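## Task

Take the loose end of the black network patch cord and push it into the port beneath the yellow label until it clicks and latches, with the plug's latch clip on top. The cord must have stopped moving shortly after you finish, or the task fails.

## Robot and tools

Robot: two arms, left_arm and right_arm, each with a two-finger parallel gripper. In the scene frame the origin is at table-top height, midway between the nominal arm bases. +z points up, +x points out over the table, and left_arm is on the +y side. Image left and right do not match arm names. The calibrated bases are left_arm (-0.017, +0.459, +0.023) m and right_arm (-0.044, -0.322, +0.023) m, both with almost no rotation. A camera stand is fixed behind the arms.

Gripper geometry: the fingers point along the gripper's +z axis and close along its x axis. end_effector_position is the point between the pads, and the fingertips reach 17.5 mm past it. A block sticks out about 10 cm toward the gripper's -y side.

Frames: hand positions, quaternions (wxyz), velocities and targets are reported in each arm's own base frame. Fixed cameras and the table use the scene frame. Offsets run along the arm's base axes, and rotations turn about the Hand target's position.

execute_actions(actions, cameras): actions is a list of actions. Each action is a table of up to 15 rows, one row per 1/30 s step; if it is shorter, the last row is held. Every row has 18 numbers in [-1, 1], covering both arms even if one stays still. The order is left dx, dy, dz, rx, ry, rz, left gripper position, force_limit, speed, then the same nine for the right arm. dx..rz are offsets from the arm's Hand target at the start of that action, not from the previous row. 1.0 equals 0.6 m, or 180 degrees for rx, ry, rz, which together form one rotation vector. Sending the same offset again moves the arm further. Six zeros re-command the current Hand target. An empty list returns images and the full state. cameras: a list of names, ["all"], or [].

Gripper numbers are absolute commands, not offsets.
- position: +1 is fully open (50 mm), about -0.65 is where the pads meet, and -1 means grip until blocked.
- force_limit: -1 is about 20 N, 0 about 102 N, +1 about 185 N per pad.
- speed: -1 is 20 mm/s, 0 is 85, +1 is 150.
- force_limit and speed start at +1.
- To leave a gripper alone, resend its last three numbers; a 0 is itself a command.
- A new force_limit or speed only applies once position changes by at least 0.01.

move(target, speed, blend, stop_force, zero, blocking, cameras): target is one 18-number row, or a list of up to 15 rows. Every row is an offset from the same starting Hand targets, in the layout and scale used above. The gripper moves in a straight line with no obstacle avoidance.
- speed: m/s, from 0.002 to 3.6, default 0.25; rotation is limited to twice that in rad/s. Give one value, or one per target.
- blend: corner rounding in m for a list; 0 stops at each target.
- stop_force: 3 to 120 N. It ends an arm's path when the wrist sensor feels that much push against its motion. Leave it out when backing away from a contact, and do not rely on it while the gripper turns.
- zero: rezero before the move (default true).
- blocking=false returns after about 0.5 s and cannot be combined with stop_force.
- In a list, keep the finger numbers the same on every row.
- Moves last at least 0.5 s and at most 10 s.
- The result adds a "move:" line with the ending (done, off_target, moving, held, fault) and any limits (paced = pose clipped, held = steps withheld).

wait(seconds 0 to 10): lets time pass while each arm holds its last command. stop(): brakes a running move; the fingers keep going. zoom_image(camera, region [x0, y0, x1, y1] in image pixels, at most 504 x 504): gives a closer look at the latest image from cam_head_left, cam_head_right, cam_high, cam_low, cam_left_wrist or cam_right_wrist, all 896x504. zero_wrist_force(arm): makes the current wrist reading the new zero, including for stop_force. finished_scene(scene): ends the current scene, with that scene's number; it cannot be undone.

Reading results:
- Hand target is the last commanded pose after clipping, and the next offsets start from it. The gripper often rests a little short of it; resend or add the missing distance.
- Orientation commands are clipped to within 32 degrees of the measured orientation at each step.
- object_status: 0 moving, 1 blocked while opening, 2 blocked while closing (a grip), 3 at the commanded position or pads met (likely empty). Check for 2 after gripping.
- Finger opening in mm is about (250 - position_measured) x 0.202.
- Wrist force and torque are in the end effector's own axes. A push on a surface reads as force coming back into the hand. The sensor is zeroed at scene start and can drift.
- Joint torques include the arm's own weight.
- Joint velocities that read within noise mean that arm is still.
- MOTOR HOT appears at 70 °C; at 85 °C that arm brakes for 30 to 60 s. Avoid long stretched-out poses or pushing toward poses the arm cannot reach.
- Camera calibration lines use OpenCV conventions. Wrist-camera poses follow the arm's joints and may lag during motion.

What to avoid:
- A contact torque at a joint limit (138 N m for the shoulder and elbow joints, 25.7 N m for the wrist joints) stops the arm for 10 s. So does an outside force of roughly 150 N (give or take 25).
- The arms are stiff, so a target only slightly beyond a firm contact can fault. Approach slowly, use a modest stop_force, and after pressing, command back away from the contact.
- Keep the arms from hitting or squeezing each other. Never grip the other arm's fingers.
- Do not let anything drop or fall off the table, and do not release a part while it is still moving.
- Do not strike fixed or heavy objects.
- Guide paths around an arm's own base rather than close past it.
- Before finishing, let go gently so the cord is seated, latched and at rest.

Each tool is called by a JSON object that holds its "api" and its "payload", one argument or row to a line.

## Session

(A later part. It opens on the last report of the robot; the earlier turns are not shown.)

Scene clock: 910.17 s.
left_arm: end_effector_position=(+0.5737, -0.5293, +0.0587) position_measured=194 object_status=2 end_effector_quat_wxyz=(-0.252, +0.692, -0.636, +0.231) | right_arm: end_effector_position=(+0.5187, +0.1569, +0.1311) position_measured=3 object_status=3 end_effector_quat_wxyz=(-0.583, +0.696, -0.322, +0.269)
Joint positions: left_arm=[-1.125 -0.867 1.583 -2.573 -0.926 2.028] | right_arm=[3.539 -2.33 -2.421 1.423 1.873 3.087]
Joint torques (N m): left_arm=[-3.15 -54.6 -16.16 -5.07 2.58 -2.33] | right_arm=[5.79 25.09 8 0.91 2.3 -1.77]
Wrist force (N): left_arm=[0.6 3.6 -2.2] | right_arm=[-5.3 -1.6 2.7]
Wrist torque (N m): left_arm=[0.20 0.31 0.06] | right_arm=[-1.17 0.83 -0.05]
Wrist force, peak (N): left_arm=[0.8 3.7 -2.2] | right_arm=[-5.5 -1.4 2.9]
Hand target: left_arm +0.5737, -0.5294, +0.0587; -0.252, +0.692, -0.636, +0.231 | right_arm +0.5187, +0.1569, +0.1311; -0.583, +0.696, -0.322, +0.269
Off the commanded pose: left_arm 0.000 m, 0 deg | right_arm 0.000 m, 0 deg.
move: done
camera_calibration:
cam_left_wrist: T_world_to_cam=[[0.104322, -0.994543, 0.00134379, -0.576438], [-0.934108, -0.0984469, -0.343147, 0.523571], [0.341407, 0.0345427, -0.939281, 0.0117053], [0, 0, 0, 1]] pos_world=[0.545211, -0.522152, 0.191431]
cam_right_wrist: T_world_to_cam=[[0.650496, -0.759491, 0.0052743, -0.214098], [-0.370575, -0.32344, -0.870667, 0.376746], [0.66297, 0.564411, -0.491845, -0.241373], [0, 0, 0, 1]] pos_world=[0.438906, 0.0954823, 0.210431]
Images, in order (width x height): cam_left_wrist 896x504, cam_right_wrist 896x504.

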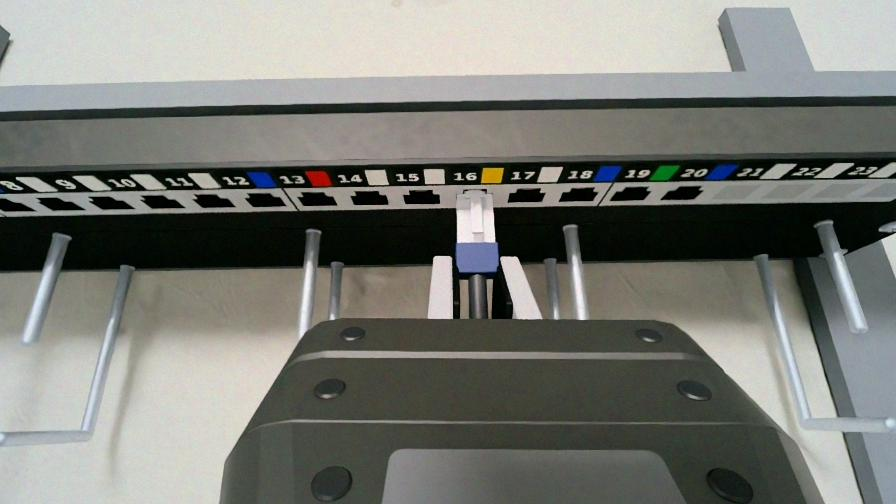

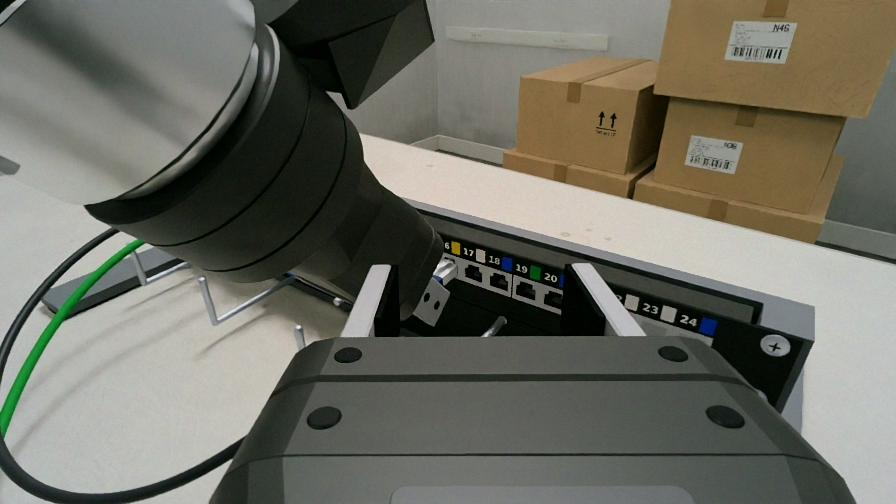

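{"api": "move", "payload": {
  "target": [0.0116,0.00134,0,0,0,0,-1,-0.6,-1,0,0,0,0,0,0,1,-0.75,-1],
  "speed": 0.01,
  "stop_force": 35,
  "cameras": ["cam_left_wrist","cam_right_wrist"]
}}

{"api": "zoom_image", "payload": {
  "camera": "cam_right_wrist",
  "region": [415, 245, 475, 295]
}}

{"api": "zoom_image", "payload": {
  "camera": "cam_left_wrist",
  "region": [430, 160, 520, 260]
}}

Scene clock: 931.87 s.
left_arm: end_effector_position=(+0.5807, -0.5285, +0.0587) position_measured=194 object_status=2 end_effector_quat_wxyz=(-0.252, +0.692, -0.636, +0.231) | right_arm: end_effector_position=(+0.5187, +0.1569, +0.1311) position_measured=3 object_status=3 end_effector_quat_wxyz=(-0.583, +0.696, -0.322, +0.269)
Joint positions: left_arm=[-1.115 -0.859 1.57 -2.575 -0.928 2.04] | right_arm=[3.539 -2.33 -2.421 1.423 1.873 3.087]
Joint torques (N m): left_arm=[8.66 -60.53 -16.54 -4.05 6.79 -2.52] | right_arm=[5.5 24.53 8.84 1.04 2.36 -1.86]
Wrist force (N): left_arm=[1.9 21.2 -19.6] | right_arm=[-5.2 -1.4 2.7]
Wrist torque (N m): left_arm=[0.45 0.28 0.05] | right_arm=[-1.14 0.82 -0.05]
Wrist force, peak (N): left_arm=[-3.8 24.5 -24.5] | right_arm=[-5.4 -1.8 3.3]
Hand target: left_arm +0.5806, -0.5286, +0.0587; -0.252, +0.692, -0.636, +0.231 | right_arm +0.5187, +0.1569, +0.1311; -0.583, +0.696, -0.322, +0.269
Off the commanded pose: left_arm 0.000 m, 0 deg | right_arm 0.000 m, 0 deg.
move: done
camera_calibration:
cam_left_wrist: T_world_to_cam=[[0.104327, -0.994542, 0.00135682, -0.576367], [-0.934075, -0.0984527, -0.343235, 0.530091], [0.341495, 0.0345414, -0.939249, 0.00926683], [0, 0, 0, 1]] pos_world=[0.552111, -0.521352, 0.191431]
cam_right_wrist: T_world_to_cam=[[0.650496, -0.759491, 0.0052743, -0.214098], [-0.370575, -0.32344, -0.870667, 0.376746], [0.66297, 0.564411, -0.491845, -0.241373], [0, 0, 0, 1]] pos_world=[0.438906, 0.0954823, 0.210431]
Images, in order (width x height): cam_left_wrist 896x504, cam_right_wrist 896x504.

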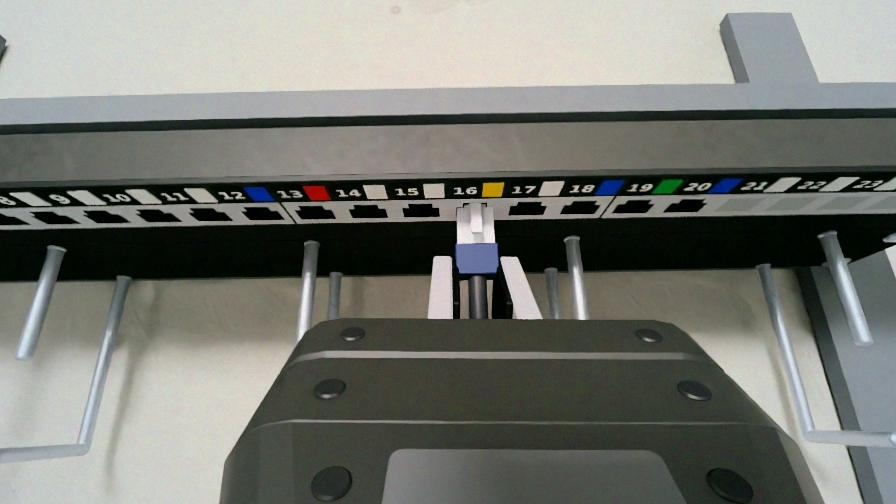

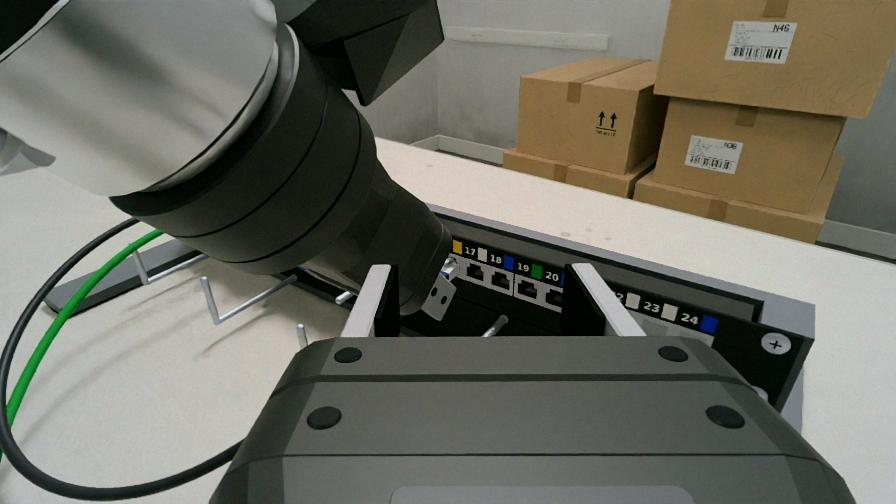

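Scaled by 8.400 from the camera's 896x504 image, which has a finer 1280x720 frame.

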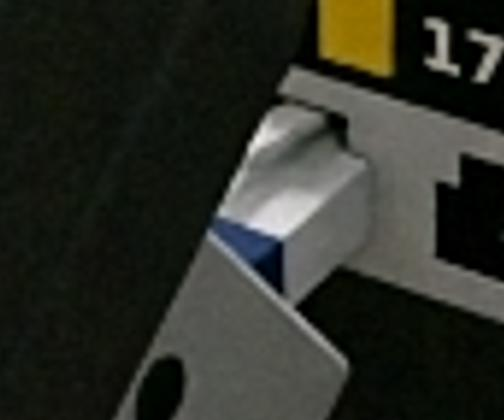

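Scaled by 5.040 from the camera's 896x504 image, which has a finer 1280x720 frame.

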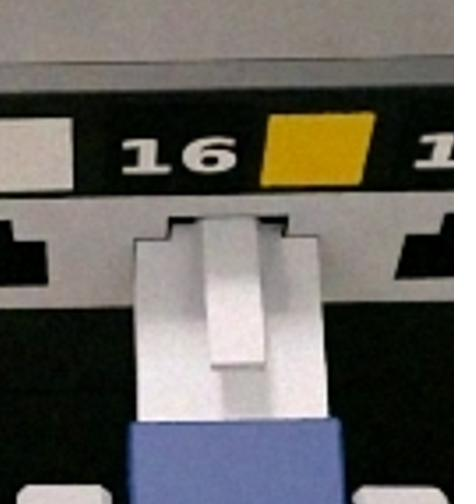

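{"api": "move", "payload": {
  "target": [-0.005,-0.0006,0,0,0,0,-1,-0.6,-1,0,0,0,0,0,0,1,-0.75,-1],
  "speed": 0.008,
  "cameras": ["cam_left_wrist","cam_right_wrist"]
}}

{"api": "zoom_image", "payload": {
  "camera": "cam_left_wrist",
  "region": [430, 160, 520, 260]
}}

{"api": "zoom_image", "payload": {
  "camera": "cam_right_wrist",
  "region": [415, 245, 475, 295]
}}

Scene clock: 950.27 s.
left_arm: end_effector_position=(+0.5777, -0.5288, +0.0588) position_measured=194 object_status=2 end_effector_quat_wxyz=(-0.252, +0.692, -0.636, +0.231) | right_arm: end_effector_position=(+0.5187, +0.1569, +0.1311) position_measured=3 object_status=3 end_effector_quat_wxyz=(-0.583, +0.696, -0.322, +0.269)
Joint positions: left_arm=[-1.119 -0.863 1.575 -2.574 -0.927 2.035] | right_arm=[3.539 -2.33 -2.421 1.423 1.873 3.087]
Joint torques (N m): left_arm=[-29.49 -51.42 -9.66 2.03 -4.82 -1.74] | right_arm=[4.49 25.75 7.93 1.25 2.3 -1.78]
Wrist force (N): left_arm=[3.0 -28.5 17.1] | right_arm=[-5.3 -1.3 2.7]
Wrist torque (N m): left_arm=[-0.23 0.36 0.18] | right_arm=[-1.12 0.84 -0.05]
Wrist force, peak (N): left_arm=[3.3 -28.9 16.7] | right_arm=[-5.4 -1.6 3.4]
Hand target: left_arm +0.5776, -0.5289, +0.0587; -0.252, +0.692, -0.636, +0.231 | right_arm +0.5187, +0.1569, +0.1311; -0.583, +0.696, -0.322, +0.269
Off the commanded pose: left_arm 0.000 m, 0 deg | right_arm 0.000 m, 0 deg.
move: done
camera_calibration:
cam_left_wrist: T_world_to_cam=[[0.104515, -0.994522, 0.00145036, -0.576462], [-0.933978, -0.098653, -0.343443, 0.527174], [0.341704, 0.0345402, -0.939173, 0.0102662], [0, 0, 0, 1]] pos_world=[0.54911, -0.521651, 0.191532]
cam_right_wrist: T_world_to_cam=[[0.650496, -0.759491, 0.0052743, -0.214098], [-0.370575, -0.32344, -0.870667, 0.376746], [0.66297, 0.564411, -0.491845, -0.241373], [0, 0, 0, 1]] pos_world=[0.438906, 0.0954823, 0.210431]
Images, in order (width x height): cam_left_wrist 896x504, cam_right_wrist 896x504.

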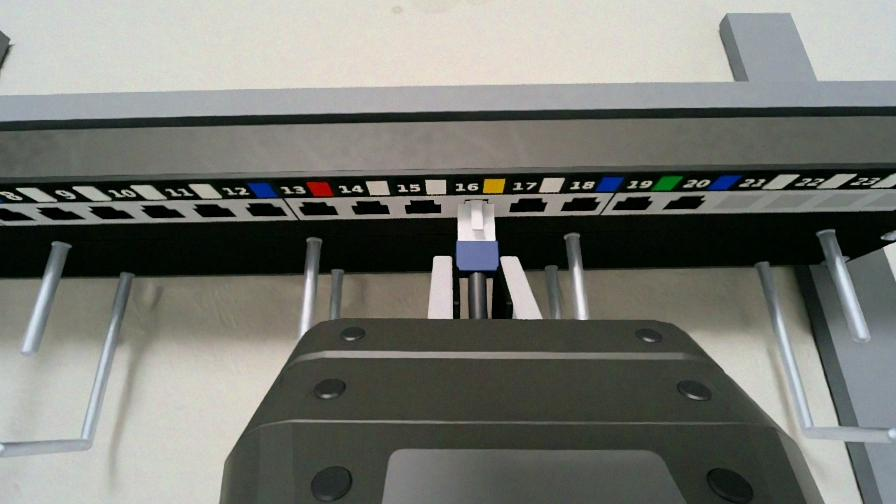

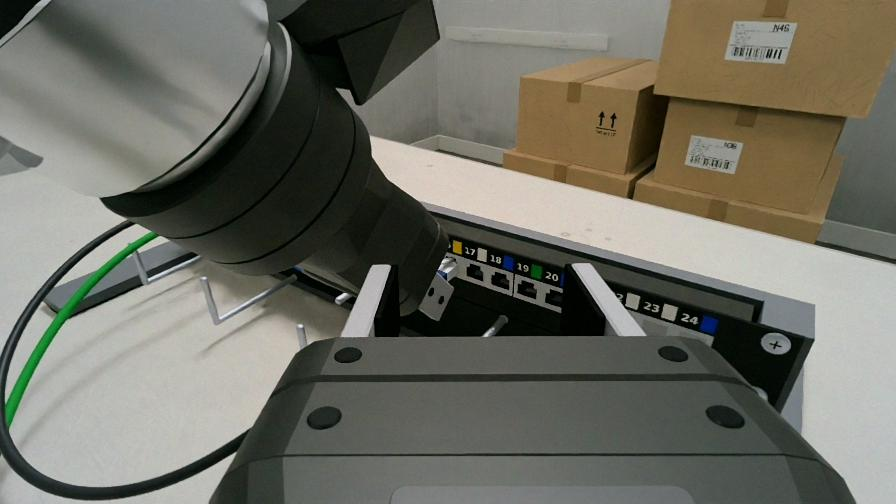

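Scaled by 5.040 from the camera's 896x504 image, which has a finer 1280x720 frame.

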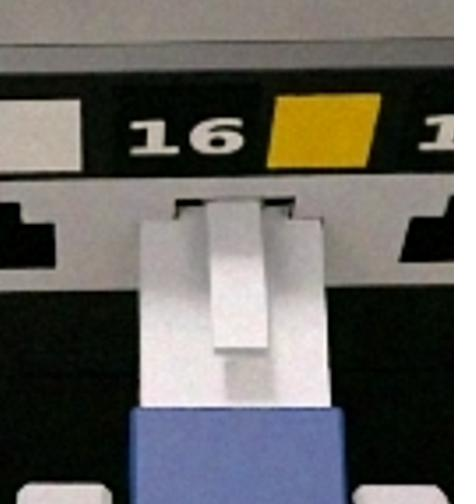

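Scaled by 8.400 from the camera's 896x504 image, which has a finer 1280x720 frame.

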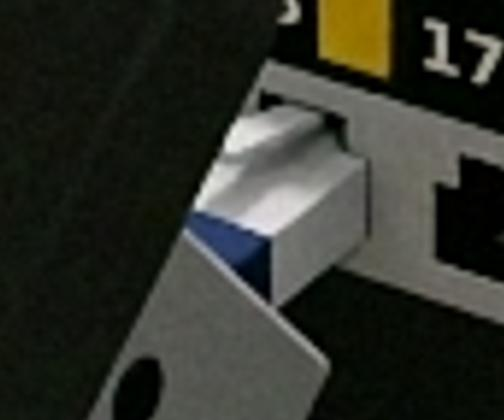

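{"api": "move", "payload": {
  "target": [0.0028,0.0003,0,0,0,0,-1,-0.6,-1,0,0,0,0,0,0,1,-0.75,-1],
  "speed": 0.008
}}

Scene clock: 959.13 s.
left_arm: end_effector_position=(+0.5792, -0.5288, +0.0586) position_measured=194 object_status=2 end_effector_quat_wxyz=(-0.252, +0.692, -0.636, +0.231) | right_arm: end_effector_position=(+0.5187, +0.1569, +0.1311) position_measured=3 object_status=3 end_effector_quat_wxyz=(-0.583, +0.696, -0.322, +0.269)
Joint positions: left_arm=[-1.117 -0.861 1.572 -2.575 -0.928 2.038] | right_arm=[3.539 -2.33 -2.421 1.423 1.873 3.087]
Joint torques (N m): left_arm=[14.19 -40.46 -30.16 -5.45 1.46 1.97] | right_arm=[4.24 24.83 7.91 1.29 2.23 -1.74]
Wrist force (N): left_arm=[0.9 1.7 -4.4] | right_arm=[-5.1 -1.5 2.7]
Wrist torque (N m): left_arm=[0.12 0.16 0.02] | right_arm=[-1.15 0.81 -0.04]
Wrist force, peak (N): left_arm=[1.8 -30.5 17.3] | right_arm=[-5.7 -1.7 3.1]
Hand target: left_arm +0.5793, -0.5287, +0.0587; -0.252, +0.692, -0.636, +0.231 | right_arm +0.5187, +0.1569, +0.1311; -0.583, +0.696, -0.322, +0.269
Off the commanded pose: left_arm 0.000 m, 0 deg | right_arm 0.000 m, 0 deg.
move: done

Nearly zero force. Release and retreat.

{"api": "move", "payload": {
  "target": [
    [0,0,0,0,0,0,0.34,-0.6,-1,0,0,0,0,0,0,1,-0.75,-1],
    [-0.086,-0.0099,0.102,0,0,0,0.34,-0.6,-1,0,0,0,0,0,0,1,-0.75,-1]
  ],
  "speed": [0.1,0.08],
  "cameras": ["cam_left_wrist","cam_right_wrist","cam_head_left"]
}}

{"api": "zoom_image", "payload": {
  "camera": "cam_right_wrist",
  "region": [405, 235, 485, 305]
}}

{"api": "zoom_image", "payload": {
  "camera": "cam_left_wrist",
  "region": [410, 100, 530, 240]
}}

Scene clock: 972.03 s.
left_arm: end_effector_position=(+0.5276, -0.5347, +0.1199) position_measured=101 object_status=3 end_effector_quat_wxyz=(-0.252, +0.692, -0.636, +0.231) | right_arm: end_effector_position=(+0.5187, +0.1569, +0.1311) position_measured=3 object_status=3 end_effector_quat_wxyz=(-0.583, +0.696, -0.322, +0.269)
Joint positions: left_arm=[-1.192 -1.007 1.624 -2.423 -0.908 1.946] | right_arm=[3.539 -2.33 -2.421 1.423 1.873 3.087]
Joint torques (N m): left_arm=[12.22 -34.64 -32.93 -5.53 0.65 2.49] | right_arm=[3.21 24.94 7.84 1.38 2.21 -2.01]
Wrist force (N): left_arm=[0.2 0.0 -1.0] | right_arm=[-5.2 -1.5 3.2]
Wrist torque (N m): left_arm=[0.09 0.20 0.04] | right_arm=[-1.15 0.83 -0.05]
Wrist force, peak (N): left_arm=[2.2 3.2 -5.0] | right_arm=[-5.5 -1.6 3.1]
Hand target: left_arm +0.5277, -0.5347, +0.1199; -0.252, +0.692, -0.636, +0.231 | right_arm +0.5187, +0.1569, +0.1311; -0.583, +0.696, -0.322, +0.269
Off the commanded pose: left_arm 0.000 m, 0 deg | right_arm 0.000 m, 0 deg.
move: done
camera_calibration:
cam_left_wrist: T_world_to_cam=[[0.104231, -0.994552, 0.00133158, -0.576938], [-0.934054, -0.0983507, -0.343322, 0.501055], [0.341583, 0.0345412, -0.939217, 0.0850071], [0, 0, 0, 1]] pos_world=[0.499111, -0.527452, 0.252632]
cam_right_wrist: T_world_to_cam=[[0.650496, -0.759491, 0.0052743, -0.214098], [-0.370575, -0.32344, -0.870667, 0.376746], [0.66297, 0.564411, -0.491845, -0.241373], [0, 0, 0, 1]] pos_world=[0.438906, 0.0954823, 0.210431]
Images, in order (width x height): cam_head_left 896x504, cam_left_wrist 896x504, cam_right_wrist 896x504.

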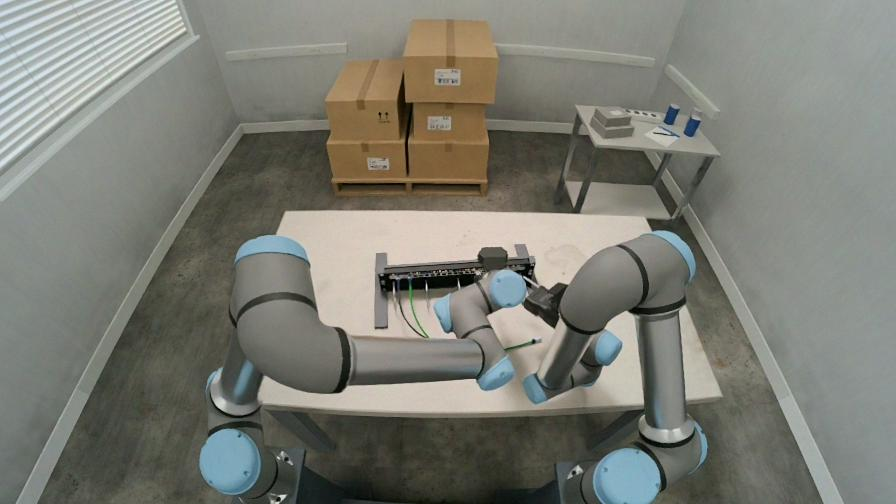

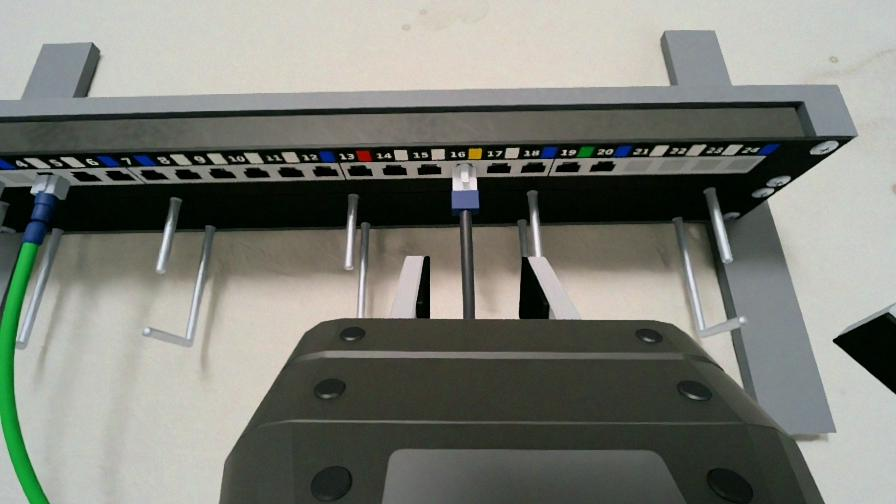

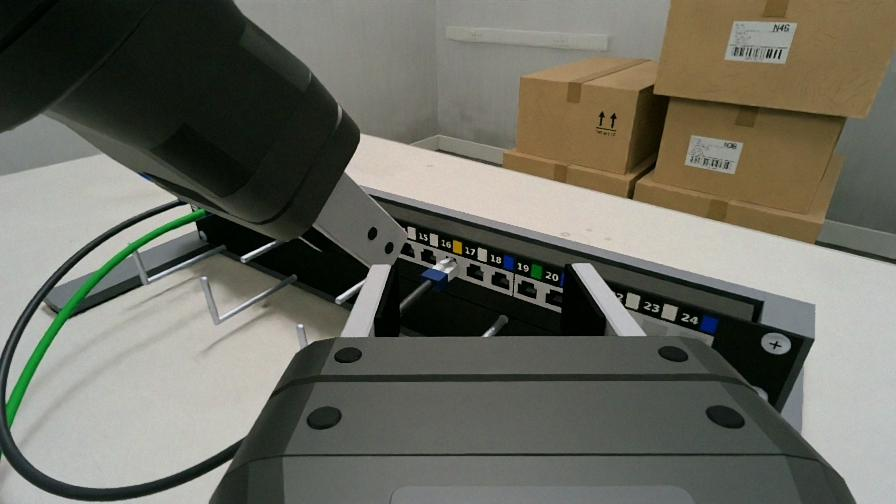

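Scaled by 6.300 from the camera's 896x504 image, which has a finer 1280x720 frame.

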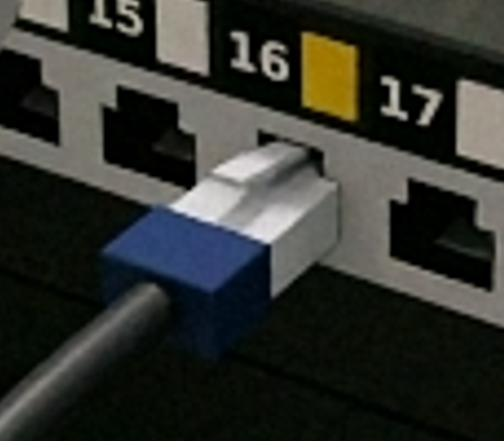

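Scaled by 3.600 from the camera's 896x504 image, which has a finer 1280x720 frame.

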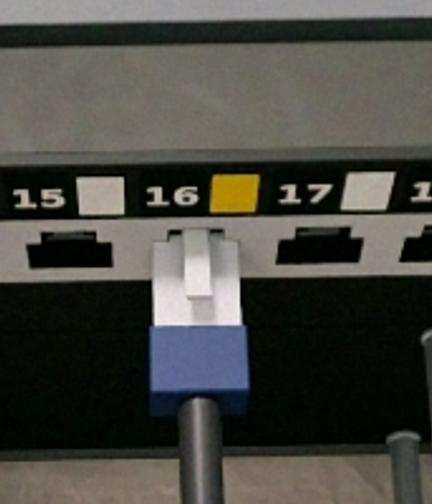

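{"api": "finished_scene", "payload": {
  "scene": 2
}}

The scene is finished: the task was done.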